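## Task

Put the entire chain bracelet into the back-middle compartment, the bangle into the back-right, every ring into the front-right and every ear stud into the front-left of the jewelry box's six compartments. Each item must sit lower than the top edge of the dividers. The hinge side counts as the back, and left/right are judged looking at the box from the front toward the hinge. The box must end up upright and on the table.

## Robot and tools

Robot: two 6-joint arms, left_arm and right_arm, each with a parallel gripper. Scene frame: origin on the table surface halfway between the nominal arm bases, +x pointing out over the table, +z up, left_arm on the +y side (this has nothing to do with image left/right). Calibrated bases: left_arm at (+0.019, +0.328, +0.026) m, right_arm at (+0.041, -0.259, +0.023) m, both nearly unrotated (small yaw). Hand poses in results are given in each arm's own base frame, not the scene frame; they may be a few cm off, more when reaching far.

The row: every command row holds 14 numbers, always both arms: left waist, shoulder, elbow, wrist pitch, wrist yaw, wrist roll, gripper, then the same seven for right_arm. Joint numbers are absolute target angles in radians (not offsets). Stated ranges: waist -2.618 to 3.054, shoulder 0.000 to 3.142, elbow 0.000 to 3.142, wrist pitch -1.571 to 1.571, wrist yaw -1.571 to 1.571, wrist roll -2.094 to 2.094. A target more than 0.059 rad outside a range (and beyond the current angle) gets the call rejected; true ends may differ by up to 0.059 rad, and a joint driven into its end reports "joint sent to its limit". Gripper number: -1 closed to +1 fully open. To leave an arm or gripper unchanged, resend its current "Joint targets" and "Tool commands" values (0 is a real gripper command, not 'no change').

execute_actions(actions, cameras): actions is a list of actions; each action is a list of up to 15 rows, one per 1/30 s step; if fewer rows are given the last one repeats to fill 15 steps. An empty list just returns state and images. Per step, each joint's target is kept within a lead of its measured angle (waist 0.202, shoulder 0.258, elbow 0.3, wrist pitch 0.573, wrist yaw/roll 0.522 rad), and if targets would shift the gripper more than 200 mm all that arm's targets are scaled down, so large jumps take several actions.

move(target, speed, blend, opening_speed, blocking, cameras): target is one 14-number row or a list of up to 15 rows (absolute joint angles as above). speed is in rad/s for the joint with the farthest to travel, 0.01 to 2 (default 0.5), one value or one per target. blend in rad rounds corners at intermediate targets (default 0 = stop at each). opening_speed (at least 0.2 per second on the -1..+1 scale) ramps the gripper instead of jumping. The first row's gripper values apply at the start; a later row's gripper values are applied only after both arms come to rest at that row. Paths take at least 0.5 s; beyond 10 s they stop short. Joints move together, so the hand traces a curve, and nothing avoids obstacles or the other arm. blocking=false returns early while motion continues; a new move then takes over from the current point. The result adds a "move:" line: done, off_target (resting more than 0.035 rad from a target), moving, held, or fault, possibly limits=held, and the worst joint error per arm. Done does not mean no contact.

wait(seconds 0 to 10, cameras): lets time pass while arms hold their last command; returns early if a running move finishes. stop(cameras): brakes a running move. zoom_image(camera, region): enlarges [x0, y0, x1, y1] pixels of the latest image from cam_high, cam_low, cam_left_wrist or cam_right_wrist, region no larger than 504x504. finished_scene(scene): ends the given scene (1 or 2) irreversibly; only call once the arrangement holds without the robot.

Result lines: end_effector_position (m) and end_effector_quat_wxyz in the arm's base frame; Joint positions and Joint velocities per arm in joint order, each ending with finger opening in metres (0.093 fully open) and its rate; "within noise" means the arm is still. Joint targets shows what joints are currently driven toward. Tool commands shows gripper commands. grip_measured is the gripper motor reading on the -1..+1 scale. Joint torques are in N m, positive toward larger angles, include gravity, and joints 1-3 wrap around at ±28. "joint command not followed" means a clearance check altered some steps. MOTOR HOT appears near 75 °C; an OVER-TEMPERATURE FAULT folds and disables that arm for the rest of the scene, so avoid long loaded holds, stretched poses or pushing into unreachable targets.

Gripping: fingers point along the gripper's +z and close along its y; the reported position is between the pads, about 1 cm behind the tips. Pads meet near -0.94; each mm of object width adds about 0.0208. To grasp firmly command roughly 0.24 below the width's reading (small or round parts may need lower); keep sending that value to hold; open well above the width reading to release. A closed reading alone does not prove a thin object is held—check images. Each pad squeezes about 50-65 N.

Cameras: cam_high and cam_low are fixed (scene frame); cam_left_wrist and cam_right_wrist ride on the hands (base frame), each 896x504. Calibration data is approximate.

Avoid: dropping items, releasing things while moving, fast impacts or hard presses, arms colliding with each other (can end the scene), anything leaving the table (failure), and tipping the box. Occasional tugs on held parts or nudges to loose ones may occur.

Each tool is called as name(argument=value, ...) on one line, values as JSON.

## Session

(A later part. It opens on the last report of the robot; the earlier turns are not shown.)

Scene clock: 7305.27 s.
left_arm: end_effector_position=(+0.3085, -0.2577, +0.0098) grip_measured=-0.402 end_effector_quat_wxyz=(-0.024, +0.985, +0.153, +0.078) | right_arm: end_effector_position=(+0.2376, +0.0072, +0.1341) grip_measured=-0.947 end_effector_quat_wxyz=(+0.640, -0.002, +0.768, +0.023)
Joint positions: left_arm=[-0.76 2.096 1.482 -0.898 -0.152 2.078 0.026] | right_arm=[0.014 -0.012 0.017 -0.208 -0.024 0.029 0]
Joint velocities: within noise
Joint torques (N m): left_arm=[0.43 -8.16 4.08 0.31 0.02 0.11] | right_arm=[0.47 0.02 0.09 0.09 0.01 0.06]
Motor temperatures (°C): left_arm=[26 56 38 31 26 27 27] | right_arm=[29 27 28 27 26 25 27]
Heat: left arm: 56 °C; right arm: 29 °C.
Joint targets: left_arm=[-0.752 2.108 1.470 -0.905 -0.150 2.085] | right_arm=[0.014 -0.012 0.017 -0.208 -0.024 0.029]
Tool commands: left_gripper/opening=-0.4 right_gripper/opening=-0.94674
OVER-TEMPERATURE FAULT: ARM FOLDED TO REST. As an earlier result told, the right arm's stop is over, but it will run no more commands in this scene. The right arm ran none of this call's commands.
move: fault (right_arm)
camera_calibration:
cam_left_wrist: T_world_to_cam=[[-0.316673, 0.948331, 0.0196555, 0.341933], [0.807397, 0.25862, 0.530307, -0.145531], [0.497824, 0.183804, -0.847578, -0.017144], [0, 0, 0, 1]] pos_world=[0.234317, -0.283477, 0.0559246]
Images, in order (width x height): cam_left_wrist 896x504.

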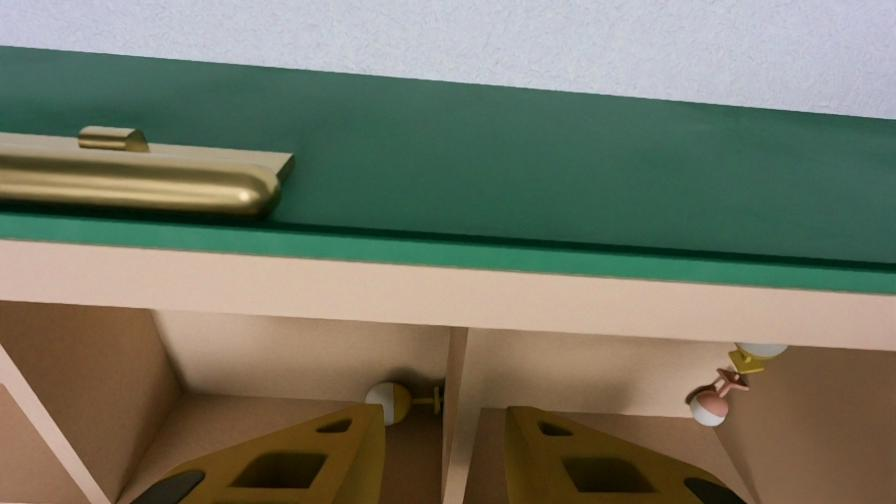

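move(target=[[-0.752,2.117,1.459,-0.884,-0.15,2.085,-0.4,0.014,-0.012,0.017,-0.208,-0.024,0.029,-0.946763]], speed=0.06, cameras=["cam_left_wrist"])

move(target=[[-0.752,2.121,1.453,-0.873,-0.15,2.085,-0.4,0.014,-0.012,0.017,-0.208,-0.024,0.029,-0.946763]], speed=0.06, cameras=[])

move(target=[[-0.752,2.126,1.447,-0.863,-0.15,2.085,-0.4,0.014,-0.012,0.017,-0.208,-0.024,0.029,-0.946763]], speed=0.06, cameras=["cam_left_wrist"])

Scene clock: 7317.07 s.
left_arm: end_effector_position=(+0.3041, -0.2536, +0.0015) grip_measured=-0.402 end_effector_quat_wxyz=(-0.034, +0.985, +0.152, +0.070) | right_arm: end_effector_position=(+0.2376, +0.0072, +0.1341) grip_measured=-0.947 end_effector_quat_wxyz=(+0.640, -0.002, +0.768, +0.023)
Joint positions: left_arm=[-0.76 2.108 1.467 -0.897 -0.152 2.078 0.026] | right_arm=[0.014 -0.012 0.017 -0.208 -0.024 0.029 0]
Joint velocities: within noise
Joint torques (N m): left_arm=[0.43 -8.47 4.3 0.45 0.02 0.11] | right_arm=[0.49 0.01 0.09 0.09 0.02 0.05]
Motor temperatures (°C): left_arm=[26 55 37 30 26 27 27] | right_arm=[29 27 28 27 26 25 27]
Heat: left arm: 55 °C; right arm: 29 °C.
Joint targets: left_arm=[-0.752 2.117 1.459 -0.884 -0.150 2.085] | right_arm=[0.014 -0.012 0.017 -0.208 -0.024 0.029]
Tool commands: left_gripper/opening=-0.4 right_gripper/opening=-0.94674
OVER-TEMPERATURE FAULT: ARM FOLDED TO REST. As an earlier result told, the right arm's stop is over, but it will run no more commands in this scene. The right arm ran none of this call's commands.
move: fault (right_arm)
camera_calibration:
cam_left_wrist: T_world_to_cam=[[-0.316088, 0.947775, 0.0425442, 0.336494], [0.81727, 0.249242, 0.519565, -0.144078], [0.481827, 0.198998, -0.853371, -0.0140506], [0, 0, 0, 1]] pos_world=[0.230882, -0.280215, 0.0485514]
Images, in order (width x height): cam_left_wrist 896x504.

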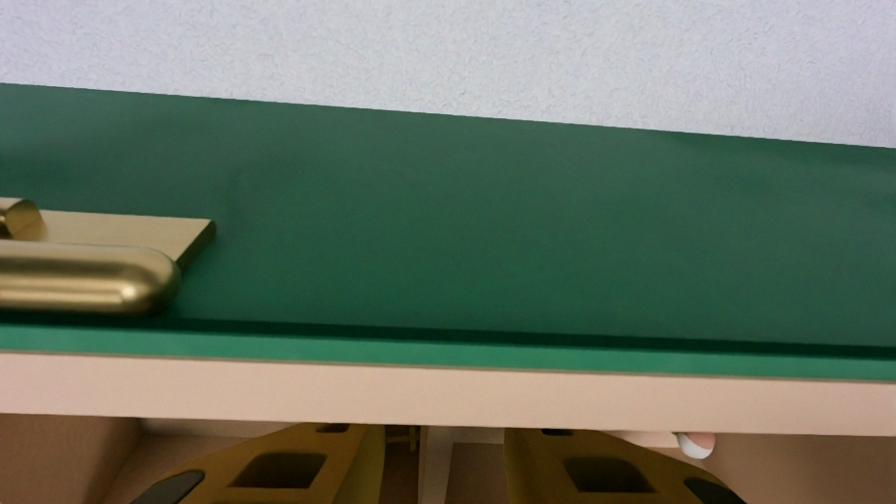

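Scene clock: 7317.90 s.
left_arm: end_effector_position=(+0.3045, -0.2539, -0.0013) grip_measured=-0.402 end_effector_quat_wxyz=(-0.033, +0.985, +0.152, +0.071) | right_arm: end_effector_position=(+0.2376, +0.0072, +0.1341) grip_measured=-0.947 end_effector_quat_wxyz=(+0.640, -0.002, +0.768, +0.023)
Joint positions: left_arm=[-0.76 2.112 1.462 -0.886 -0.152 2.078 0.026] | right_arm=[0.014 -0.012 0.017 -0.208 -0.024 0.029 0]
Joint velocities: within noise
Joint torques (N m): left_arm=[0.44 -8.49 4.25 0.43 0.02 0.11] | right_arm=[0.49 0.03 0.1 0.09 0.01 0.05]
Motor temperatures (°C): left_arm=[26 55 37 30 26 27 27] | right_arm=[29 27 28 27 26 25 27]
Heat: left arm: 55 °C; right arm: 29 °C.
Joint targets: left_arm=[-0.752 2.121 1.453 -0.873 -0.150 2.085] | right_arm=[0.014 -0.012 0.017 -0.208 -0.024 0.029]
Tool commands: left_gripper/opening=-0.4 right_gripper/opening=-0.94674
OVER-TEMPERATURE FAULT: ARM FOLDED TO REST. As an earlier result told, the right arm's stop is over, but it will run no more commands in this scene. The right arm ran none of this call's commands.
move: fault (right_arm)
No camera images: "cameras" was empty.

Scene clock: 7318.67 s.
left_arm: end_effector_position=(+0.3039, -0.2534, -0.0051) grip_measured=-0.402 end_effector_quat_wxyz=(-0.034, +0.985, +0.152, +0.070) | right_arm: end_effector_position=(+0.2376, +0.0072, +0.1341) grip_measured=-0.947 end_effector_quat_wxyz=(+0.640, -0.002, +0.768, +0.023)
Joint positions: left_arm=[-0.76 2.118 1.454 -0.876 -0.152 2.078 0.026] | right_arm=[0.014 -0.012 0.017 -0.208 -0.024 0.029 0]
Joint velocities: within noise
Joint torques (N m): left_arm=[0.44 -8.59 4.3 0.43 0.02 0.11] | right_arm=[0.49 0.02 0.09 0.09 0.01 0.05]
Motor temperatures (°C): left_arm=[26 55 37 30 26 27 27] | right_arm=[29 27 28 27 26 25 27]
Heat: left arm: 55 °C; right arm: 29 °C.
Joint targets: left_arm=[-0.752 2.126 1.447 -0.863 -0.150 2.085] | right_arm=[0.014 -0.012 0.017 -0.208 -0.024 0.029]
Tool commands: left_gripper/opening=-0.4 right_gripper/opening=-0.94674
OVER-TEMPERATURE FAULT: ARM FOLDED TO REST. As an earlier result told, the right arm's stop is over, but it will run no more commands in this scene. The right arm ran none of this call's commands.
move: fault (right_arm)
camera_calibration:
cam_left_wrist: T_world_to_cam=[[-0.316053, 0.947741, 0.0435534, 0.336488], [0.817701, 0.248832, 0.519083, -0.140776], [0.481119, 0.199671, -0.853614, -0.0192004], [0, 0, 0, 1]] pos_world=[0.230698, -0.28004, 0.0420295]
Images, in order (width x height): cam_left_wrist 896x504.

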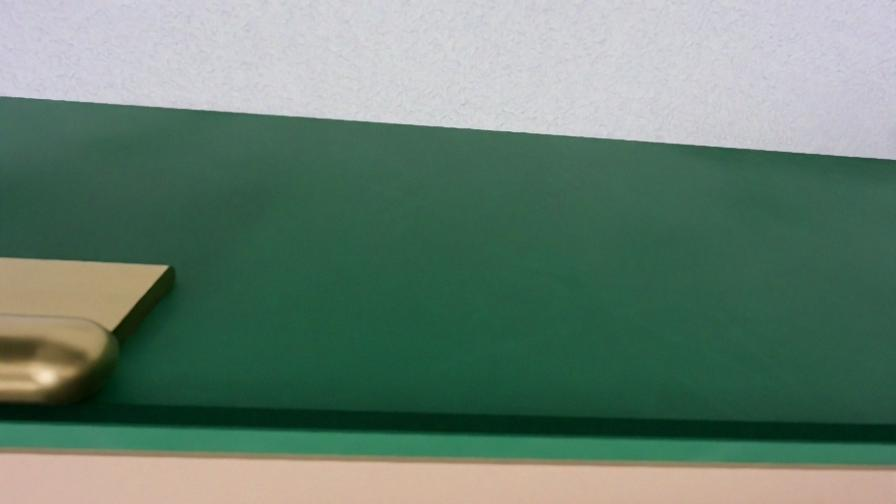

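move(target=[[-0.752,2.126,1.539,-0.927,-0.15,2.085,-0.4,0.014,-0.012,0.017,-0.208,-0.024,0.029,-0.946763]], speed=0.1, cameras=["cam_left_wrist"])

Scene clock: 7353.90 s.
left_arm: end_effector_position=(+0.3098, -0.2590, +0.0080) grip_measured=-0.402 end_effector_quat_wxyz=(-0.030, +0.985, +0.152, +0.073) | right_arm: end_effector_position=(+0.2376, +0.0072, +0.1341) grip_measured=-0.947 end_effector_quat_wxyz=(+0.640, -0.002, +0.768, +0.023)
Joint positions: left_arm=[-0.76 2.118 1.51 -0.92 -0.152 2.078 0.026] | right_arm=[0.014 -0.012 0.017 -0.208 -0.024 0.029 0]
Joint velocities: within noise
Joint torques (N m): left_arm=[0.43 -8.73 7.57 0.27 0.03 0.11] | right_arm=[0.49 0.02 0.1 0.09 0.01 0.05]
Motor temperatures (°C): left_arm=[26 55 37 30 26 27 27] | right_arm=[29 27 28 27 26 25 27]
Heat: left arm: 55 °C; right arm: 29 °C.
Joint targets: left_arm=[-0.752 2.126 1.539 -0.927 -0.150 2.085] | right_arm=[0.014 -0.012 0.017 -0.208 -0.024 0.029]
Tool commands: left_gripper/opening=-0.4 right_gripper/opening=-0.94674
OVER-TEMPERATURE FAULT: ARM FOLDED TO REST. As an earlier result told, the right arm's stop is over, but it will run no more commands in this scene. The right arm ran none of this call's commands.
move: fault (right_arm)
camera_calibration:
cam_left_wrist: T_world_to_cam=[[-0.316372, 0.948045, 0.0334586, 0.343377], [0.813374, 0.252943, 0.523873, -0.148631], [0.488192, 0.192953, -0.851139, -0.0137266], [0, 0, 0, 1]] pos_world=[0.236229, -0.285293, 0.0546916]
Images, in order (width x height): cam_left_wrist 896x504.

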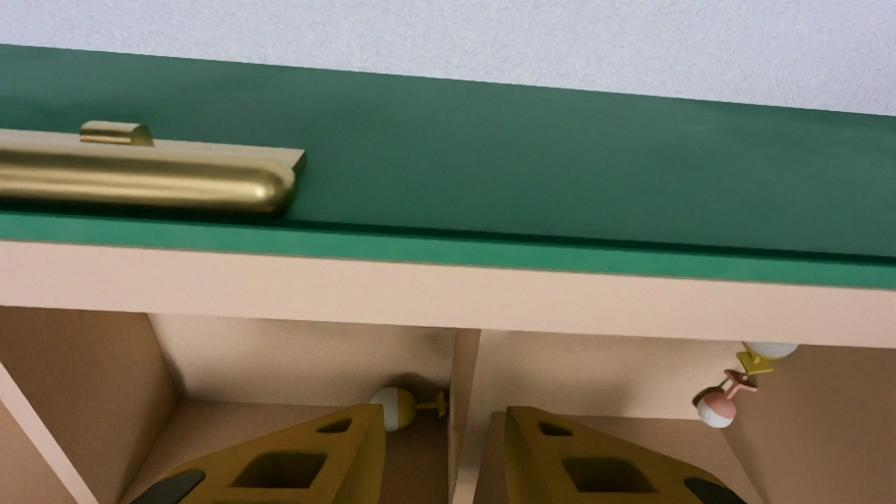

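move(target=[[-0.752,2.141,1.543,-0.927,-0.15,2.085,-0.4,0.014,-0.012,0.017,-0.208,-0.024,0.029,-0.946763]], speed=0.06, cameras=[])

move(target=[[-0.752,2.151,1.547,-0.927,-0.15,2.085,-0.4,0.014,-0.012,0.017,-0.208,-0.024,0.029,-0.946763]], speed=0.06, cameras=["cam_left_wrist"])

move(target=[[-0.752,2.161,1.55,-0.927,-0.15,2.085,-0.4,0.014,-0.012,0.017,-0.208,-0.024,0.029,-0.946763]], speed=0.06, cameras=["cam_left_wrist"])

Scene clock: 7364.43 s.
left_arm: end_effector_position=(+0.3084, -0.2577, +0.0026) grip_measured=-0.402 end_effector_quat_wxyz=(-0.036, +0.985, +0.152, +0.068) | right_arm: end_effector_position=(+0.2376, +0.0072, +0.1341) grip_measured=-0.947 end_effector_quat_wxyz=(+0.640, -0.002, +0.768, +0.023)
Joint positions: left_arm=[-0.76 2.132 1.51 -0.922 -0.152 2.078 0.026] | right_arm=[0.014 -0.012 0.017 -0.208 -0.024 0.029 0]
Joint velocities: within noise
Joint torques (N m): left_arm=[0.43 -8.77 7.88 0.25 0.03 0.11] | right_arm=[0.47 0.02 0.1 0.09 0.01 0.05]
Motor temperatures (°C): left_arm=[26 55 38 30 26 27 27] | right_arm=[29 27 28 27 26 25 27]
Heat: left arm: 55 °C; right arm: 29 °C.
Joint targets: left_arm=[-0.752 2.141 1.543 -0.927 -0.150 2.085] | right_arm=[0.014 -0.012 0.017 -0.208 -0.024 0.029]
Tool commands: left_gripper/opening=-0.4 right_gripper/opening=-0.946741
OVER-TEMPERATURE FAULT: ARM FOLDED TO REST. As an earlier result told, the right arm's stop is over, but it will run no more commands in this scene. The right arm ran none of this call's commands.
move: fault (right_arm)
No camera images: "cameras" was empty.

Scene clock: 7365.13 s.
left_arm: end_effector_position=(+0.3091, -0.2584, +0.0004) grip_measured=-0.402 end_effector_quat_wxyz=(-0.038, +0.985, +0.152, +0.067) | right_arm: end_effector_position=(+0.2376, +0.0072, +0.1341) grip_measured=-0.947 end_effector_quat_wxyz=(+0.640, -0.002, +0.768, +0.023)
Joint positions: left_arm=[-0.76 2.142 1.517 -0.923 -0.152 2.078 0.026] | right_arm=[0.014 -0.012 0.017 -0.208 -0.024 0.029 0]
Joint velocities: within noise
Joint torques (N m): left_arm=[0.44 -8.75 7.56 0.25 0.03 0.12] | right_arm=[0.49 0.03 0.09 0.09 0.01 0.05]
Motor temperatures (°C): left_arm=[26 55 38 30 26 27 27] | right_arm=[29 27 28 27 26 25 27]
Heat: left arm: 55 °C; right arm: 29 °C.
Joint targets: left_arm=[-0.752 2.151 1.547 -0.927 -0.150 2.085] | right_arm=[0.014 -0.012 0.017 -0.208 -0.024 0.029]
Tool commands: left_gripper/opening=-0.4 right_gripper/opening=-0.946741
OVER-TEMPERATURE FAULT: ARM FOLDED TO REST. As an earlier result told, the right arm's stop is over, but it will run no more commands in this scene. The right arm ran none of this call's commands.
move: fault (right_arm)
camera_calibration:
cam_left_wrist: T_world_to_cam=[[-0.315765, 0.947468, 0.0509527, 0.34242], [0.820849, 0.245842, 0.515527, -0.148409], [0.475919, 0.20461, -0.855357, -0.0131289], [0, 0, 0, 1]] pos_world=[0.236194, -0.28526, 0.0478319]
Images, in order (width x height): cam_left_wrist 896x504.

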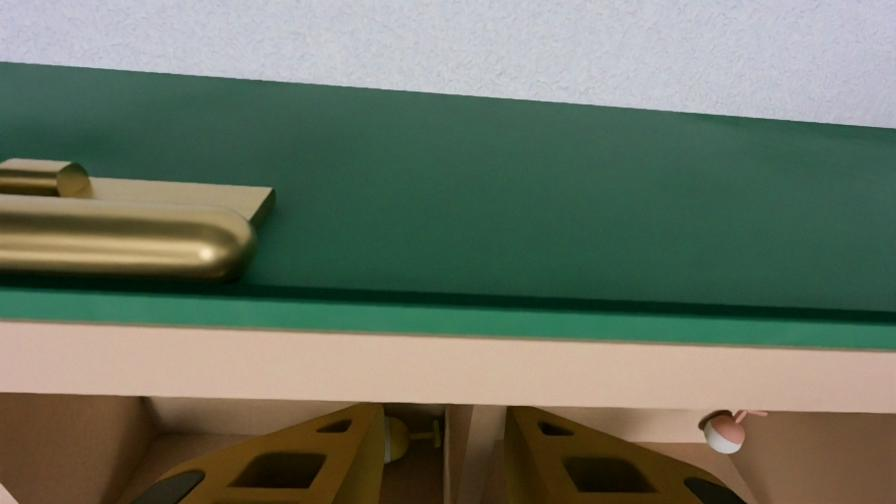

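Scene clock: 7365.83 s.
left_arm: end_effector_position=(+0.3090, -0.2582, -0.0027) grip_measured=-0.402 end_effector_quat_wxyz=(-0.040, +0.985, +0.151, +0.065) | right_arm: end_effector_position=(+0.2376, +0.0072, +0.1341) grip_measured=-0.947 end_effector_quat_wxyz=(+0.640, -0.002, +0.768, +0.023)
Joint positions: left_arm=[-0.76 2.152 1.52 -0.923 -0.152 2.078 0.026] | right_arm=[0.014 -0.012 0.017 -0.208 -0.024 0.029 0]
Joint velocities: within noise
Joint torques (N m): left_arm=[0.44 -8.77 7.61 0.24 0.03 0.12] | right_arm=[0.47 0.02 0.09 0.09 0.01 0.06]
Motor temperatures (°C): left_arm=[26 55 38 30 26 27 27] | right_arm=[29 27 28 27 26 25 27]
Heat: left arm: 55 °C; right arm: 29 °C.
Joint targets: left_arm=[-0.752 2.161 1.550 -0.927 -0.150 2.085] | right_arm=[0.014 -0.012 0.017 -0.208 -0.024 0.029]
Tool commands: left_gripper/opening=-0.4 right_gripper/opening=-0.946741
OVER-TEMPERATURE FAULT: ARM FOLDED TO REST. As an earlier result told, the right arm's stop is over, but it will run no more commands in this scene. The right arm ran none of this call's commands.
move: fault (right_arm)
camera_calibration:
cam_left_wrist: T_world_to_cam=[[-0.315481, 0.947198, 0.0573402, 0.342228], [0.82355, 0.243277, 0.512427, -0.148187], [0.47142, 0.208883, -0.856814, -0.0132871], [0, 0, 0, 1]] pos_world=[0.23627, -0.285332, 0.0449271]
Images, in order (width x height): cam_left_wrist 896x504.

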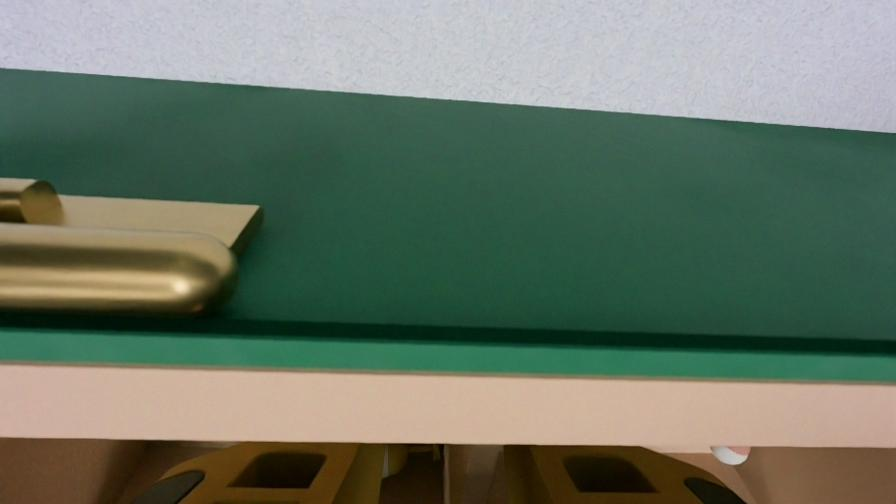

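move(target=[[-0.752,2.171,1.553,-0.927,-0.15,2.085,-0.4,0.014,-0.012,0.017,-0.208,-0.024,0.029,-0.946763]], speed=0.06, cameras=[])

move(target=[[-0.752,2.179,1.556,-0.927,-0.15,2.085,-0.4,0.014,-0.012,0.017,-0.208,-0.024,0.029,-0.946763]], speed=0.06, cameras=[])

move(target=[[-0.752,2.187,1.558,-0.927,-0.15,2.085,-0.4,0.014,-0.012,0.017,-0.208,-0.024,0.029,-0.946763]], speed=0.06, cameras=["cam_left_wrist"])

Scene clock: 7374.70 s.
left_arm: end_effector_position=(+0.3081, -0.2574, -0.0065) grip_measured=-0.402 end_effector_quat_wxyz=(-0.044, +0.986, +0.151, +0.062) | right_arm: end_effector_position=(+0.2376, +0.0072, +0.1341) grip_measured=-0.947 end_effector_quat_wxyz=(+0.640, -0.002, +0.768, +0.023)
Joint positions: left_arm=[-0.76 2.162 1.52 -0.923 -0.152 2.078 0.026] | right_arm=[0.014 -0.012 0.017 -0.208 -0.024 0.029 0]
Joint velocities: within noise
Joint torques (N m): left_arm=[0.44 -8.88 7.84 0.22 0.02 0.11] | right_arm=[0.49 0.01 0.1 0.09 0.01 0.05]
Motor temperatures (°C): left_arm=[26 55 38 30 26 27 27] | right_arm=[29 27 28 27 26 25 27]
Heat: left arm: 55 °C; right arm: 29 °C.
Joint targets: left_arm=[-0.752 2.171 1.553 -0.927 -0.150 2.085] | right_arm=[0.014 -0.012 0.017 -0.208 -0.024 0.029]
Tool commands: left_gripper/opening=-0.4 right_gripper/opening=-0.946741
OVER-TEMPERATURE FAULT: ARM FOLDED TO REST. As an earlier result told, the right arm's stop is over, but it will run no more commands in this scene. The right arm ran none of this call's commands.
move: fault (right_arm)
No camera images: "cameras" was empty.

Scene clock: 7375.40 s.
left_arm: end_effector_position=(+0.3090, -0.2583, -0.0080) grip_measured=-0.402 end_effector_quat_wxyz=(-0.045, +0.986, +0.151, +0.061) | right_arm: end_effector_position=(+0.2376, +0.0072, +0.1341) grip_measured=-0.947 end_effector_quat_wxyz=(+0.640, -0.002, +0.768, +0.023)
Joint positions: left_arm=[-0.76 2.17 1.527 -0.923 -0.152 2.078 0.026] | right_arm=[0.014 -0.012 0.017 -0.208 -0.024 0.029 0]
Joint velocities: within noise
Joint torques (N m): left_arm=[0.44 -8.85 7.45 0.22 0.03 0.12] | right_arm=[0.49 0.02 0.1 0.09 0.01 0.06]
Motor temperatures (°C): left_arm=[26 55 38 30 26 27 27] | right_arm=[29 27 28 27 26 25 27]
Heat: left arm: 55 °C; right arm: 29 °C.
Joint targets: left_arm=[-0.752 2.179 1.556 -0.927 -0.150 2.085] | right_arm=[0.014 -0.012 0.017 -0.208 -0.024 0.029]
Tool commands: left_gripper/opening=-0.4 right_gripper/opening=-0.946741
OVER-TEMPERATURE FAULT: ARM FOLDED TO REST. As an earlier result told, the right arm's stop is over, but it will run no more commands in this scene. The right arm ran none of this call's commands.
move: fault (right_arm)
No camera images: "cameras" was empty.

Scene clock: 7376.10 s.
left_arm: end_effector_position=(+0.3090, -0.2583, -0.0098) grip_measured=-0.402 end_effector_quat_wxyz=(-0.046, +0.986, +0.151, +0.060) | right_arm: end_effector_position=(+0.2376, +0.0072, +0.1341) grip_measured=-0.947 end_effector_quat_wxyz=(+0.640, -0.002, +0.768, +0.023)
Joint positions: left_arm=[-0.76 2.176 1.529 -0.923 -0.152 2.078 0.026] | right_arm=[0.014 -0.012 0.017 -0.208 -0.024 0.029 0]
Joint velocities: within noise
Joint torques (N m): left_arm=[0.43 -8.61 7.49 0.21 0.03 0.11] | right_arm=[0.49 0.03 0.09 0.09 0.02 0.05]
Motor temperatures (°C): left_arm=[26 55 38 30 26 27 27] | right_arm=[29 27 28 27 26 25 27]
Heat: left arm: 55 °C; right arm: 29 °C.
Joint targets: left_arm=[-0.752 2.187 1.558 -0.927 -0.150 2.085] | right_arm=[0.014 -0.012 0.017 -0.208 -0.024 0.029]
Tool commands: left_gripper/opening=-0.4 right_gripper/opening=-0.946741
OVER-TEMPERATURE FAULT: ARM FOLDED TO REST. As an earlier result told, the right arm's stop is over, but it will run no more commands in this scene. The right arm ran none of this call's commands.
move: fault (right_arm)
camera_calibration:
cam_left_wrist: T_world_to_cam=[[-0.314772, 0.946525, 0.0707772, 0.342485], [0.829183, 0.237927, 0.505813, -0.147826], [0.461924, 0.217903, -0.859735, -0.0141041], [0, 0, 0, 1]] pos_world=[0.236895, -0.285926, 0.0384065]
Images, in order (width x height): cam_left_wrist 896x504.

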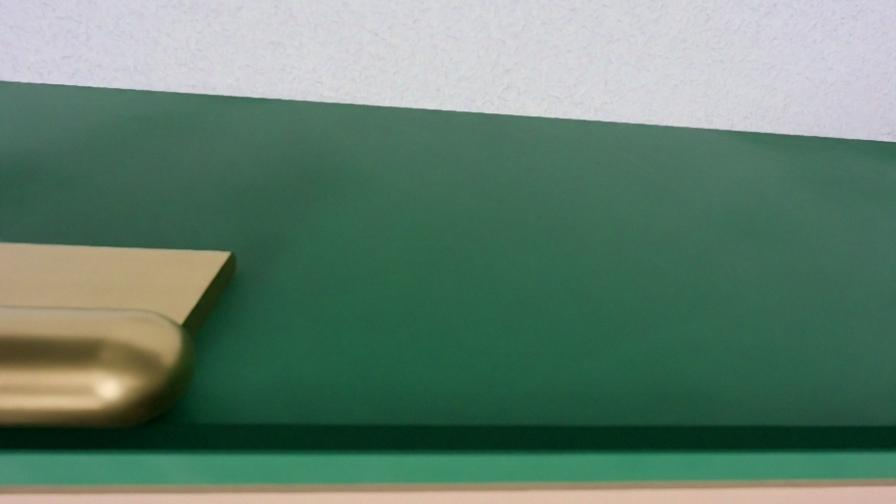

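move(target=[[-0.752,2.12,1.66,-1.05,-0.15,2.085,-0.4,0.014,-0.012,0.017,-0.208,-0.024,0.029,-0.946763],[-0.752,2.03,1.53,-0.93,-0.197,2.085,-0.4,0.014,-0.012,0.017,-0.208,-0.024,0.029,-0.946763],[-0.752,2.086,1.432,-0.818,-0.197,2.085,-0.4,0.014,-0.012,0.017,-0.208,-0.024,0.029,-0.946763]], speed=0.15, cameras=["cam_left_wrist"])

Scene clock: 7416.90 s.
left_arm: end_effector_position=(+0.3143, -0.2567, +0.0076) grip_measured=-0.402 end_effector_quat_wxyz=(-0.016, +0.983, +0.155, +0.102) | right_arm: end_effector_position=(+0.2376, +0.0072, +0.1341) grip_measured=-0.947 end_effector_quat_wxyz=(+0.640, -0.002, +0.768, +0.023)
Joint positions: left_arm=[-0.76 2.079 1.439 -0.831 -0.181 2.078 0.026] | right_arm=[0.014 -0.012 0.017 -0.208 -0.024 0.029 0]
Joint velocities: within noise
Joint torques (N m): left_arm=[0.43 -8.54 4.48 0.6 -0.2 0.11] | right_arm=[0.47 0.02 0.09 0.09 0.01 0.05]
Motor temperatures (°C): left_arm=[26 53 40 30 26 27 27] | right_arm=[29 27 28 27 26 25 27]
Heat: left arm: 53 °C; right arm: 29 °C.
Joint targets: left_arm=[-0.752 2.086 1.432 -0.818 -0.197 2.085] | right_arm=[0.014 -0.012 0.017 -0.208 -0.024 0.029]
Tool commands: left_gripper/opening=-0.4 right_gripper/opening=-0.946741
OVER-TEMPERATURE FAULT: ARM FOLDED TO REST. As an earlier result told, the right arm's stop is over, but it will run no more commands in this scene. The right arm ran none of this call's commands.
move: fault (right_arm)
camera_calibration:
cam_left_wrist: T_world_to_cam=[[-0.319216, 0.947675, -0.00371997, 0.343732], [0.779463, 0.264784, 0.567739, -0.139286], [0.539017, 0.178332, -0.8232, -0.036649], [0, 0, 0, 1]] pos_world=[0.238048, -0.28233, 0.0501875]
Images, in order (width x height): cam_left_wrist 896x504.

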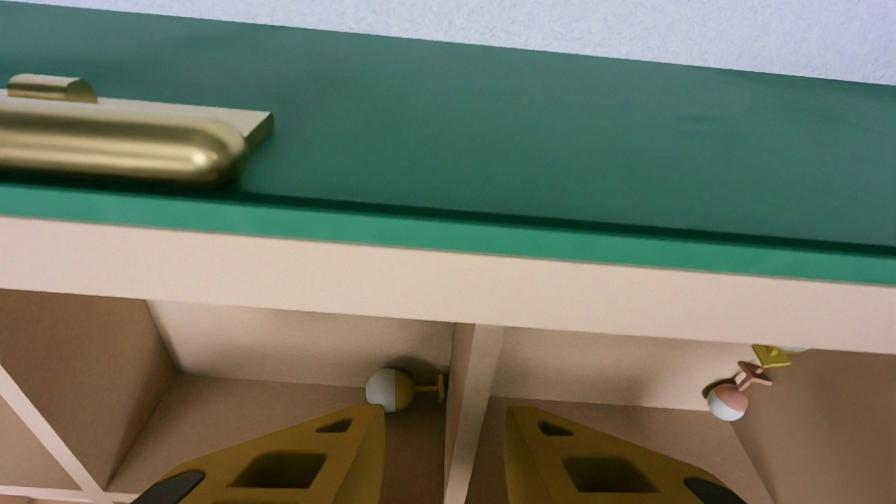

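move(target=[[-0.752,2.0905,1.426,-0.808,-0.197,2.085,-0.4,0.014,-0.012,0.017,-0.208,-0.024,0.029,-0.946763]], speed=0.06, cameras=["cam_left_wrist"])

move(target=[[-0.752,2.095,1.42,-0.798,-0.197,2.085,-0.4,0.014,-0.012,0.017,-0.208,-0.024,0.029,-0.946763]], speed=0.06, cameras=["cam_left_wrist"])

Scene clock: 7431.30 s.
left_arm: end_effector_position=(+0.3146, -0.2569, +0.0053) grip_measured=-0.402 end_effector_quat_wxyz=(-0.015, +0.982, +0.155, +0.102) | right_arm: end_effector_position=(+0.2376, +0.0072, +0.1341) grip_measured=-0.947 end_effector_quat_wxyz=(+0.640, -0.002, +0.768, +0.023)
Joint positions: left_arm=[-0.76 2.082 1.434 -0.821 -0.181 2.078 0.026] | right_arm=[0.014 -0.012 0.017 -0.208 -0.024 0.029 0]
Joint velocities: within noise
Joint torques (N m): left_arm=[0.44 -8.42 4.42 0.59 -0.2 0.11] | right_arm=[0.47 0.03 0.09 0.09 0.01 0.06]
Motor temperatures (°C): left_arm=[26 54 39 30 26 27 27] | right_arm=[29 27 28 27 26 25 27]
Heat: left arm: 54 °C; right arm: 29 °C.
Joint targets: left_arm=[-0.752 2.090 1.426 -0.808 -0.197 2.085] | right_arm=[0.014 -0.012 0.017 -0.208 -0.024 0.029]
Tool commands: left_gripper/opening=-0.4 right_gripper/opening=-0.946741
OVER-TEMPERATURE FAULT: ARM FOLDED TO REST. As an earlier result told, the right arm's stop is over, but it will run no more commands in this scene. The right arm ran none of this call's commands.
move: fault (right_arm)
camera_calibration:
cam_left_wrist: T_world_to_cam=[[-0.319246, 0.947659, -0.00489169, 0.343913], [0.778676, 0.265254, 0.568599, -0.137757], [0.540135, 0.177714, -0.8226, -0.0391434], [0, 0, 0, 1]] pos_world=[0.238204, -0.282415, 0.0478115]
Images, in order (width x height): cam_left_wrist 896x504.

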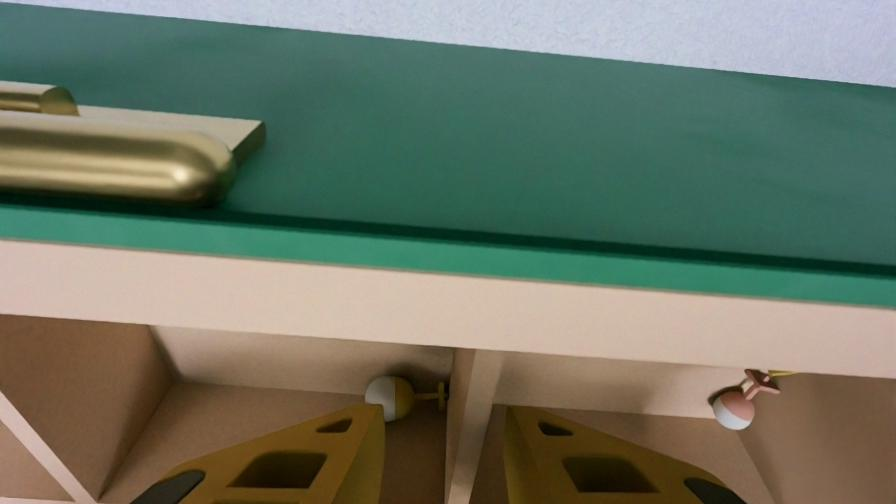

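Scene clock: 7432.10 s.
left_arm: end_effector_position=(+0.3143, -0.2566, +0.0020) grip_measured=-0.402 end_effector_quat_wxyz=(-0.016, +0.983, +0.155, +0.102) | right_arm: end_effector_position=(+0.2376, +0.0072, +0.1341) grip_measured=-0.947 end_effector_quat_wxyz=(+0.640, -0.002, +0.768, +0.023)
Joint positions: left_arm=[-0.76 2.087 1.428 -0.812 -0.181 2.078 0.026] | right_arm=[0.014 -0.012 0.017 -0.208 -0.024 0.029 0]
Joint velocities: within noise
Joint torques (N m): left_arm=[0.44 -8.47 4.41 0.57 -0.2 0.11] | right_arm=[0.49 0.03 0.1 0.09 0.02 0.05]
Motor temperatures (°C): left_arm=[26 54 39 30 26 27 27] | right_arm=[29 27 28 27 26 25 27]
Heat: left arm: 54 °C; right arm: 29 °C.
Joint targets: left_arm=[-0.752 2.095 1.420 -0.798 -0.197 2.085] | right_arm=[0.014 -0.012 0.017 -0.208 -0.024 0.029]
Tool commands: left_gripper/opening=-0.4 right_gripper/opening=-0.946741
OVER-TEMPERATURE FAULT: ARM FOLDED TO REST. As an earlier result told, the right arm's stop is over, but it will run no more commands in this scene. The right arm ran none of this call's commands.
move: fault (right_arm)
camera_calibration:
cam_left_wrist: T_world_to_cam=[[-0.319251, 0.947664, -0.00354261, 0.343592], [0.779304, 0.264657, 0.568015, -0.136136], [0.539225, 0.178579, -0.82301, -0.0412031], [0, 0, 0, 1]] pos_world=[0.238001, -0.282222, 0.0446337]
Images, in order (width x height): cam_left_wrist 896x504.

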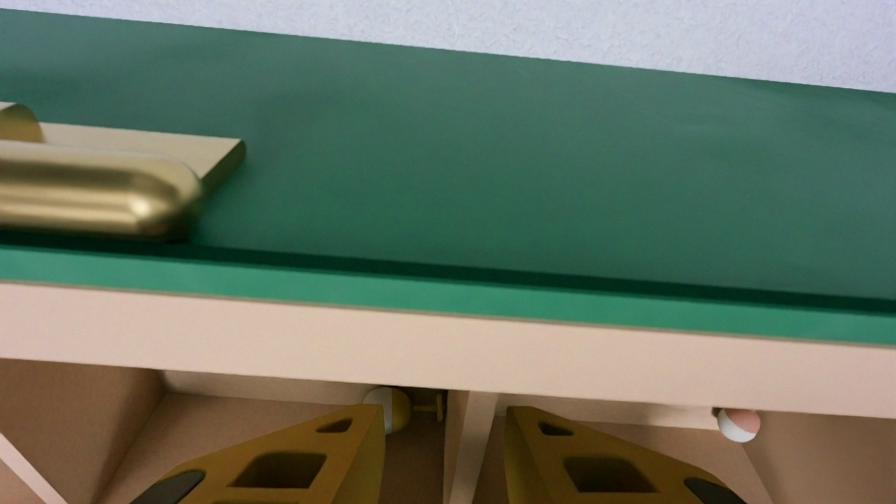

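move(target=[[-0.752,2.0995,1.414,-0.788,-0.197,2.085,-0.4,0.014,-0.012,0.017,-0.208,-0.024,0.029,-0.946763]], speed=0.06, cameras=["cam_left_wrist"])

move(target=[[-0.752,2.104,1.408,-0.778,-0.197,2.085,-0.4,0.014,-0.012,0.017,-0.208,-0.024,0.029,-0.946763]], speed=0.06, cameras=["cam_left_wrist"])

Scene clock: 7441.93 s.
left_arm: end_effector_position=(+0.3142, -0.2565, -0.0010) grip_measured=-0.402 end_effector_quat_wxyz=(-0.016, +0.983, +0.155, +0.102) | right_arm: end_effector_position=(+0.2376, +0.0072, +0.1341) grip_measured=-0.947 end_effector_quat_wxyz=(+0.640, -0.002, +0.768, +0.023)
Joint positions: left_arm=[-0.76 2.092 1.422 -0.801 -0.181 2.078 0.026] | right_arm=[0.014 -0.012 0.017 -0.208 -0.024 0.029 0]
Joint velocities: within noise
Joint torques (N m): left_arm=[0.43 -8.5 4.38 0.57 -0.2 0.11] | right_arm=[0.49 0.02 0.1 0.09 0.01 0.05]
Motor temperatures (°C): left_arm=[26 53 38 30 26 27 27] | right_arm=[29 27 28 27 26 25 27]
Heat: left arm: 53 °C; right arm: 29 °C.
Joint targets: left_arm=[-0.752 2.100 1.414 -0.788 -0.197 2.085] | right_arm=[0.014 -0.012 0.017 -0.208 -0.024 0.029]
Tool commands: left_gripper/opening=-0.4 right_gripper/opening=-0.946741
OVER-TEMPERATURE FAULT: ARM FOLDED TO REST. As an earlier result told, the right arm's stop is over, but it will run no more commands in this scene. The right arm ran none of this call's commands.
move: fault (right_arm)
camera_calibration:
cam_left_wrist: T_world_to_cam=[[-0.319252, 0.947664, -0.00320534, 0.343449], [0.779461, 0.264508, 0.567869, -0.134426], [0.538997, 0.178795, -0.823113, -0.0435569], [0, 0, 0, 1]] pos_world=[0.237903, -0.28213, 0.0415849]
Images, in order (width x height): cam_left_wrist 896x504.

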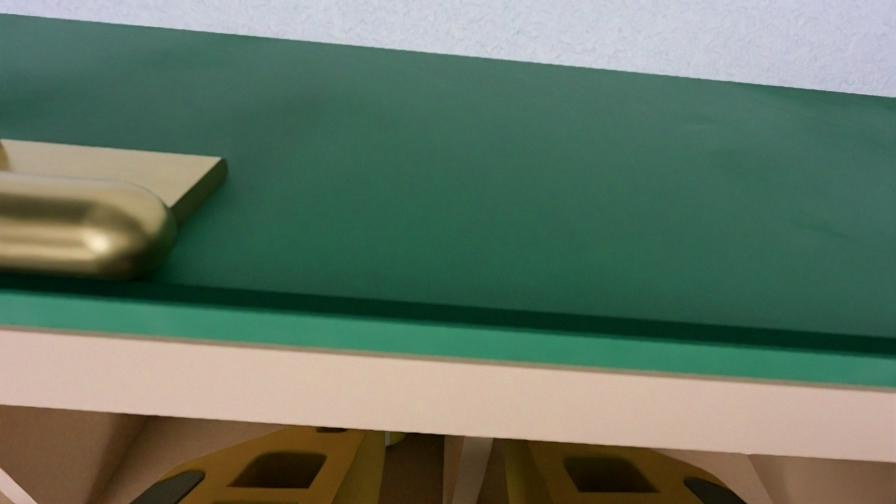

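Scene clock: 7442.73 s.
left_arm: end_effector_position=(+0.3144, -0.2567, -0.0034) grip_measured=-0.402 end_effector_quat_wxyz=(-0.015, +0.982, +0.155, +0.102) | right_arm: end_effector_position=(+0.2376, +0.0072, +0.1341) grip_measured=-0.947 end_effector_quat_wxyz=(+0.640, -0.002, +0.768, +0.023)
Joint positions: left_arm=[-0.76 2.095 1.416 -0.791 -0.181 2.078 0.026] | right_arm=[0.014 -0.012 0.017 -0.208 -0.024 0.029 0]
Joint velocities: within noise
Joint torques (N m): left_arm=[0.34 -8.43 4.34 0.57 -0.19 0.11] | right_arm=[0.49 0.01 0.1 0.09 0.01 0.05]
Motor temperatures (°C): left_arm=[26 53 38 30 26 27 27] | right_arm=[29 27 28 27 26 25 27]
Heat: left arm: 53 °C; right arm: 29 °C.
Joint targets: left_arm=[-0.752 2.104 1.408 -0.778 -0.197 2.085] | right_arm=[0.014 -0.012 0.017 -0.208 -0.024 0.029]
Tool commands: left_gripper/opening=-0.4 right_gripper/opening=-0.946741
OVER-TEMPERATURE FAULT: ARM FOLDED TO REST. As an earlier result told, the right arm's stop is over, but it will run no more commands in this scene. The right arm ran none of this call's commands.
move: fault (right_arm)
camera_calibration:
cam_left_wrist: T_world_to_cam=[[-0.319246, 0.947659, -0.00489169, 0.343706], [0.778676, 0.265254, 0.568599, -0.132732], [0.540135, 0.177714, -0.8226, -0.0462604], [0, 0, 0, 1]] pos_world=[0.238069, -0.282287, 0.0390987]
Images, in order (width x height): cam_left_wrist 896x504.

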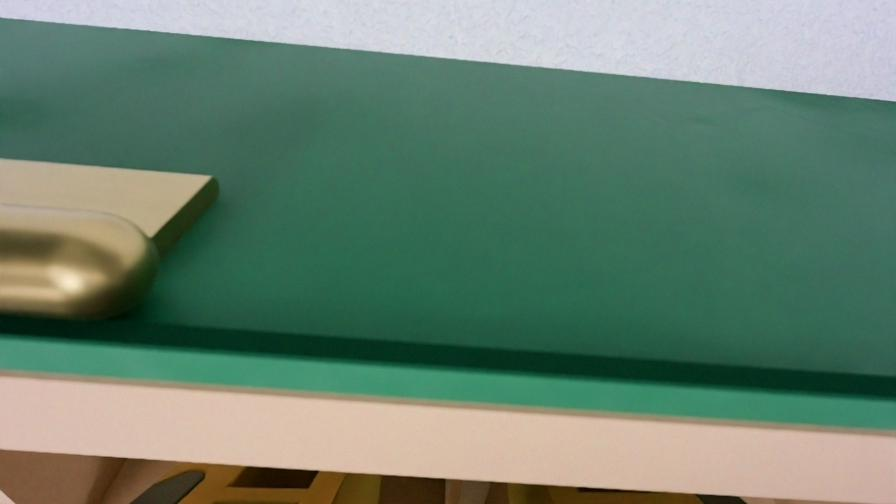

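move(target=[[-0.752,2.11,1.402,-0.77,-0.197,2.085,-0.4,0.014,-0.012,0.017,-0.208,-0.024,0.029,-0.946763]], speed=0.06, cameras=[])

Scene clock: 7449.37 s.
left_arm: end_effector_position=(+0.3159, -0.2581, -0.0038) grip_measured=-0.402 end_effector_quat_wxyz=(-0.012, +0.982, +0.155, +0.105) | right_arm: end_effector_position=(+0.2376, +0.0072, +0.1341) grip_measured=-0.947 end_effector_quat_wxyz=(+0.640, -0.002, +0.768, +0.023)
Joint positions: left_arm=[-0.76 2.096 1.416 -0.781 -0.181 2.078 0.026] | right_arm=[0.014 -0.012 0.017 -0.208 -0.024 0.029 0]
Joint velocities: within noise
Joint torques (N m): left_arm=[0.44 -8.02 3.81 0.58 -0.2 0.11] | right_arm=[0.49 0.02 0.1 0.09 0.01 0.05]
Motor temperatures (°C): left_arm=[26 53 38 30 26 27 27] | right_arm=[29 27 28 27 26 25 27]
Heat: left arm: 53 °C; right arm: 29 °C.
Joint targets: left_arm=[-0.752 2.110 1.402 -0.770 -0.197 2.085] | right_arm=[0.014 -0.012 0.017 -0.208 -0.024 0.029]
Tool commands: left_gripper/opening=-0.4 right_gripper/opening=-0.946741
OVER-TEMPERATURE FAULT: ARM FOLDED TO REST. As an earlier result told, the right arm's stop is over, but it will run no more commands in this scene. The right arm ran none of this call's commands.
move: fault (right_arm)
No camera images: "cameras" was empty.

move(target=[[-0.789,2.112,1.4,-0.812,-0.197,2.085,-0.4,0.014,-0.012,0.017,-0.208,-0.024,0.029,-0.946763]], speed=0.05, cameras=["cam_left_wrist"])

Scene clock: 7457.30 s.
left_arm: end_effector_position=(+0.3030, -0.2583, -0.0096) grip_measured=-0.402 end_effector_quat_wxyz=(-0.028, +0.985, +0.143, +0.093) | right_arm: end_effector_position=(+0.2376, +0.0072, +0.1341) grip_measured=-0.947 end_effector_quat_wxyz=(+0.640, -0.002, +0.768, +0.023)
Joint positions: left_arm=[-0.782 2.104 1.407 -0.805 -0.181 2.078 0.026] | right_arm=[0.014 -0.012 0.017 -0.208 -0.024 0.029 0]
Joint velocities: within noise
Joint torques (N m): left_arm=[-0.75 -8.51 4.3 0.33 -0.2 0.11] | right_arm=[0.47 0.02 0.1 0.09 0.01 0.05]
Motor temperatures (°C): left_arm=[26 53 38 30 26 27 27] | right_arm=[29 27 28 27 26 25 27]
Heat: left arm: 53 °C; right arm: 29 °C.
Joint targets: left_arm=[-0.789 2.112 1.400 -0.812 -0.197 2.085] | right_arm=[0.014 -0.012 0.017 -0.208 -0.024 0.029]
Tool commands: left_gripper/opening=-0.4 right_gripper/opening=-0.946741
OVER-TEMPERATURE FAULT: ARM FOLDED TO REST. As an earlier result told, the right arm's stop is over, but it will run no more commands in this scene. The right arm ran none of this call's commands.
move: fault (right_arm)
camera_calibration:
cam_left_wrist: T_world_to_cam=[[-0.297608, 0.954375, 0.024448, 0.33694], [0.797683, 0.234513, 0.555613, -0.133766], [0.52453, 0.184857, -0.831081, -0.038445], [0, 0, 0, 1]] pos_world=[0.227144, -0.283091, 0.0341335]
Images, in order (width x height): cam_left_wrist 896x504.

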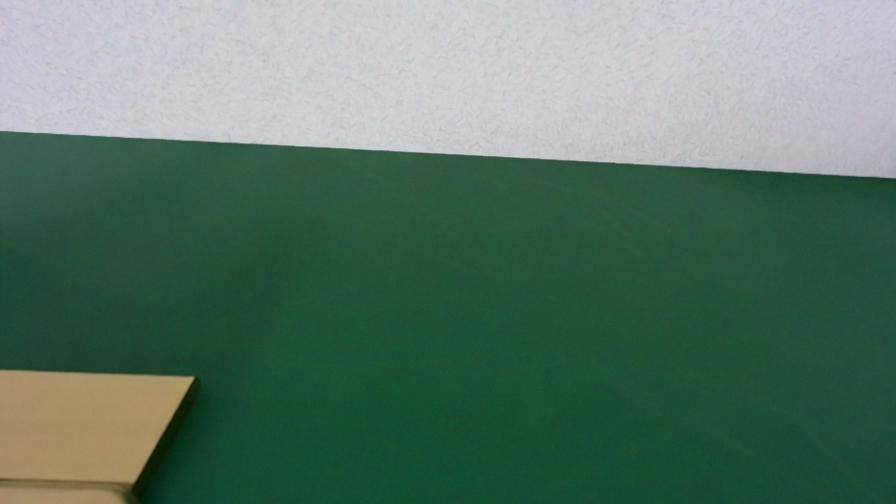

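move(target=[[-0.789,2.06,1.55,-0.96,-0.197,2.085,-0.4,0.014,-0.012,0.017,-0.208,-0.024,0.029,-0.946763]], speed=0.15, cameras=["cam_left_wrist"])

Scene clock: 7465.23 s.
left_arm: end_effector_position=(+0.3055, -0.2607, +0.0177) grip_measured=-0.402 end_effector_quat_wxyz=(-0.040, +0.986, +0.141, +0.084) | right_arm: end_effector_position=(+0.2376, +0.0072, +0.1341) grip_measured=-0.947 end_effector_quat_wxyz=(+0.640, -0.002, +0.768, +0.023)
Joint positions: left_arm=[-0.782 2.101 1.521 -0.953 -0.181 2.078 0.026] | right_arm=[0.014 -0.012 0.017 -0.208 -0.024 0.029 0]
Joint velocities: within noise
Joint torques (N m): left_arm=[-0.75 -13.09 7.62 0.29 -0.2 0.11] | right_arm=[0.49 0.01 0.09 0.09 0.01 0.05]
Motor temperatures (°C): left_arm=[26 53 38 30 26 27 27] | right_arm=[29 27 28 27 26 25 27]
Heat: left arm: 53 °C; right arm: 29 °C.
Joint targets: left_arm=[-0.789 2.060 1.550 -0.960 -0.197 2.085] | right_arm=[0.014 -0.012 0.017 -0.208 -0.024 0.029]
Tool commands: left_gripper/opening=-0.4 right_gripper/opening=-0.946741
OVER-TEMPERATURE FAULT: ARM FOLDED TO REST. As an earlier result told, the right arm's stop is over, but it will run no more commands in this scene. The right arm ran none of this call's commands.
move: fault (right_arm), off_target (left_arm); left_arm: the shoulder is farthest, 0.041 rad from its target
camera_calibration:
cam_left_wrist: T_world_to_cam=[[-0.296801, 0.953573, 0.0510673, 0.338436], [0.80943, 0.222841, 0.543291, -0.156791], [0.506688, 0.202585, -0.83799, -0.00634476], [0, 0, 0, 1]] pos_world=[0.230574, -0.286498, 0.0625831]
Images, in order (width x height): cam_left_wrist 896x504.

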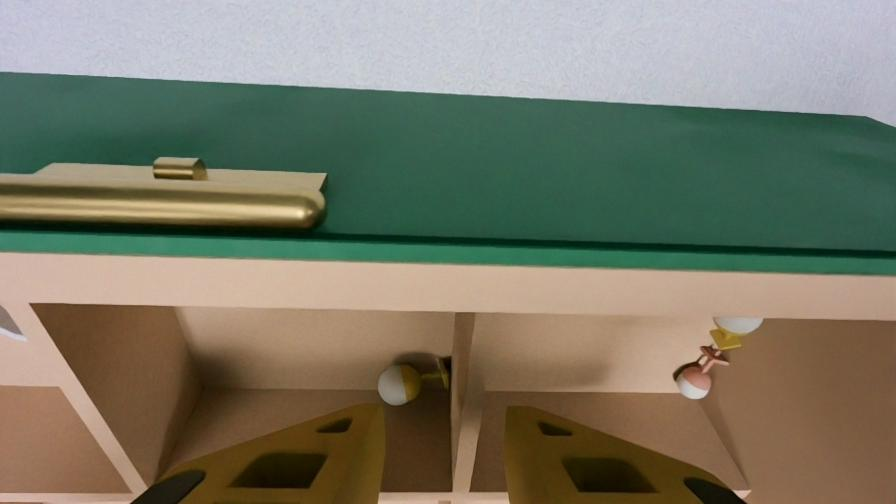

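move(target=[[-0.789,2.0,1.75,-1.2,-0.19,1.8,-0.316,0.014,-0.012,0.017,-0.208,-0.024,0.029,-0.946763],[-0.64,2.20,2.05,-1.3,0,0.674,-0.316,0.014,-0.012,0.017,-0.208,-0.024,0.029,-0.946763],[-0.64,2.294,2.02,-1.279,0,0.674,-0.316,0.014,-0.012,0.017,-0.208,-0.024,0.029,-0.946763]], speed=0.4, cameras=["cam_left_wrist"])

Scene clock: 7507.27 s.
left_arm: end_effector_position=(+0.3591, -0.2681, +0.0578) grip_measured=-0.318 end_effector_quat_wxyz=(+0.001, +0.617, +0.787, +0.007) | right_arm: end_effector_position=(+0.2376, +0.0072, +0.1341) grip_measured=-0.947 end_effector_quat_wxyz=(+0.640, -0.002, +0.768, +0.023)
Joint positions: left_arm=[-0.647 2.299 2.018 -1.288 -0.015 0.683 0.03] | right_arm=[0.014 -0.012 0.017 -0.208 -0.024 0.029 0]
Joint velocities: within noise
Joint torques (N m): left_arm=[0.38 -11.36 5.55 0.4 0.25 -0.06] | right_arm=[0.49 0.02 0.09 0.09 0.01 0.05]
Motor temperatures (°C): left_arm=[26 63 40 30 26 27 27] | right_arm=[29 27 28 27 26 25 27]
Heat: left arm: 63 °C; right arm: 29 °C.
Joint targets: left_arm=[-0.640 2.294 2.020 -1.279 0.000 0.674] | right_arm=[0.014 -0.012 0.017 -0.208 -0.024 0.029]
Tool commands: left_gripper/opening=-0.316 right_gripper/opening=-0.946741
OVER-TEMPERATURE FAULT: ARM FOLDED TO REST. As an earlier result told, the right arm's stop is over, but it will run no more commands in this scene. The right arm ran none of this call's commands.
move: fault (right_arm)
camera_calibration:
cam_left_wrist: T_world_to_cam=[[-0.967871, -0.251083, -0.0135005, 0.28109], [-0.235927, 0.888253, 0.394138, 0.342072], [-0.0869696, 0.38466, -0.918952, 0.268241], [0, 0, 0, 1]] pos_world=[0.376092, -0.336451, 0.115472]
Images, in order (width x height): cam_left_wrist 896x504.

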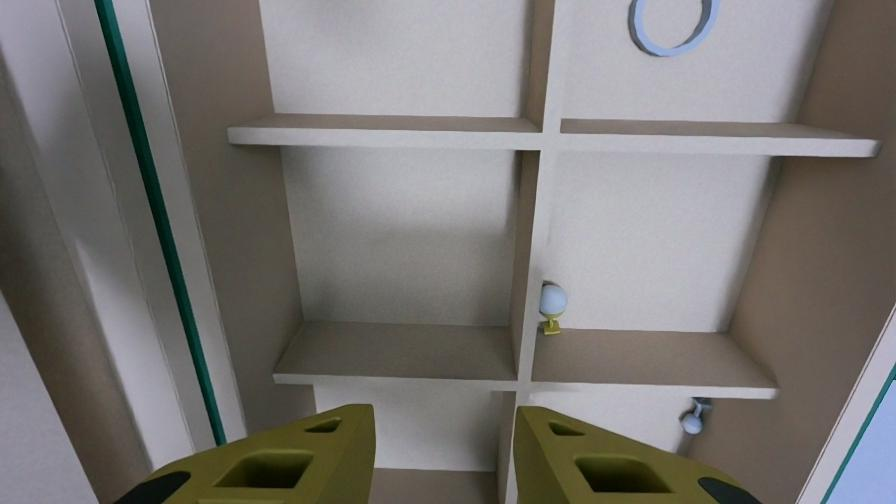

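move(target=[[-0.685,2.27,1.975,-1.265,0,0.645,-0.316,0.014,-0.012,0.017,-0.208,-0.024,0.029,-0.946763],[-0.685,2.285,1.886,-1.155,0,0.645,-0.316,0.014,-0.012,0.017,-0.208,-0.024,0.029,-0.946763]], speed=0.15, cameras=["cam_left_wrist"])

Scene clock: 7534.83 s.
left_arm: end_effector_position=(+0.3458, -0.2790, +0.0267) grip_measured=-0.318 end_effector_quat_wxyz=(+0.000, +0.620, +0.785, +0.006) | right_arm: end_effector_position=(+0.2376, +0.0072, +0.1341) grip_measured=-0.947 end_effector_quat_wxyz=(+0.640, -0.002, +0.768, +0.023)
Joint positions: left_arm=[-0.683 2.299 1.894 -1.166 -0.012 0.653 0.03] | right_arm=[0.014 -0.012 0.017 -0.208 -0.024 0.029 0]
Joint velocities: within noise
Joint torques (N m): left_arm=[-0.31 -12.14 4.63 0.45 0.21 -0.06] | right_arm=[0.47 0.02 0.1 0.09 0.01 0.05]
Motor temperatures (°C): left_arm=[26 60 38 30 26 27 27] | right_arm=[29 27 28 27 26 25 27]
Heat: left arm: 60 °C; right arm: 29 °C.
Joint targets: left_arm=[-0.685 2.285 1.886 -1.155 0.000 0.645] | right_arm=[0.014 -0.012 0.017 -0.208 -0.024 0.029]
Tool commands: left_gripper/opening=-0.316 right_gripper/opening=-0.946741
OVER-TEMPERATURE FAULT: ARM FOLDED TO REST. As an earlier result told, the right arm's stop is over, but it will run no more commands in this scene. The right arm ran none of this call's commands.
move: fault (right_arm)
camera_calibration:
cam_left_wrist: T_world_to_cam=[[-0.969611, -0.244439, -0.0102227, 0.267457], [-0.228579, 0.890221, 0.394028, 0.358925], [-0.0872155, 0.384391, -0.919041, 0.242734], [0, 0, 0, 1]] pos_world=[0.362542, -0.34745, 0.0843901]
Images, in order (width x height): cam_left_wrist 896x504.

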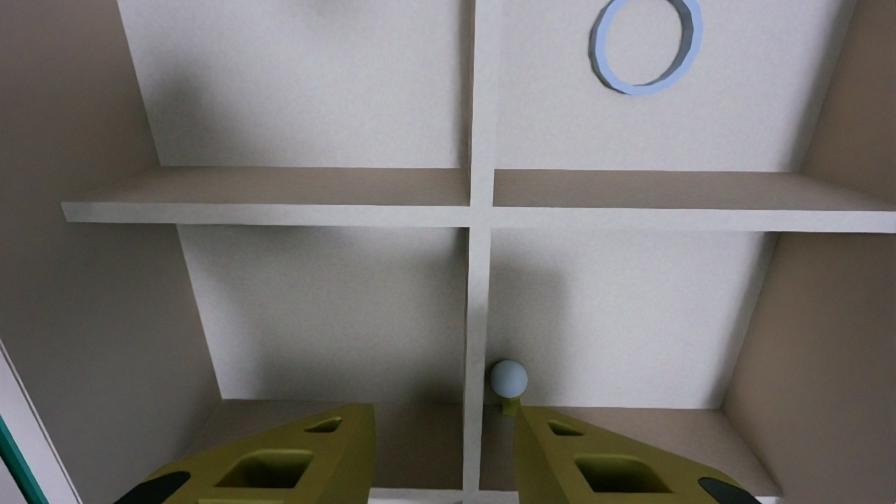

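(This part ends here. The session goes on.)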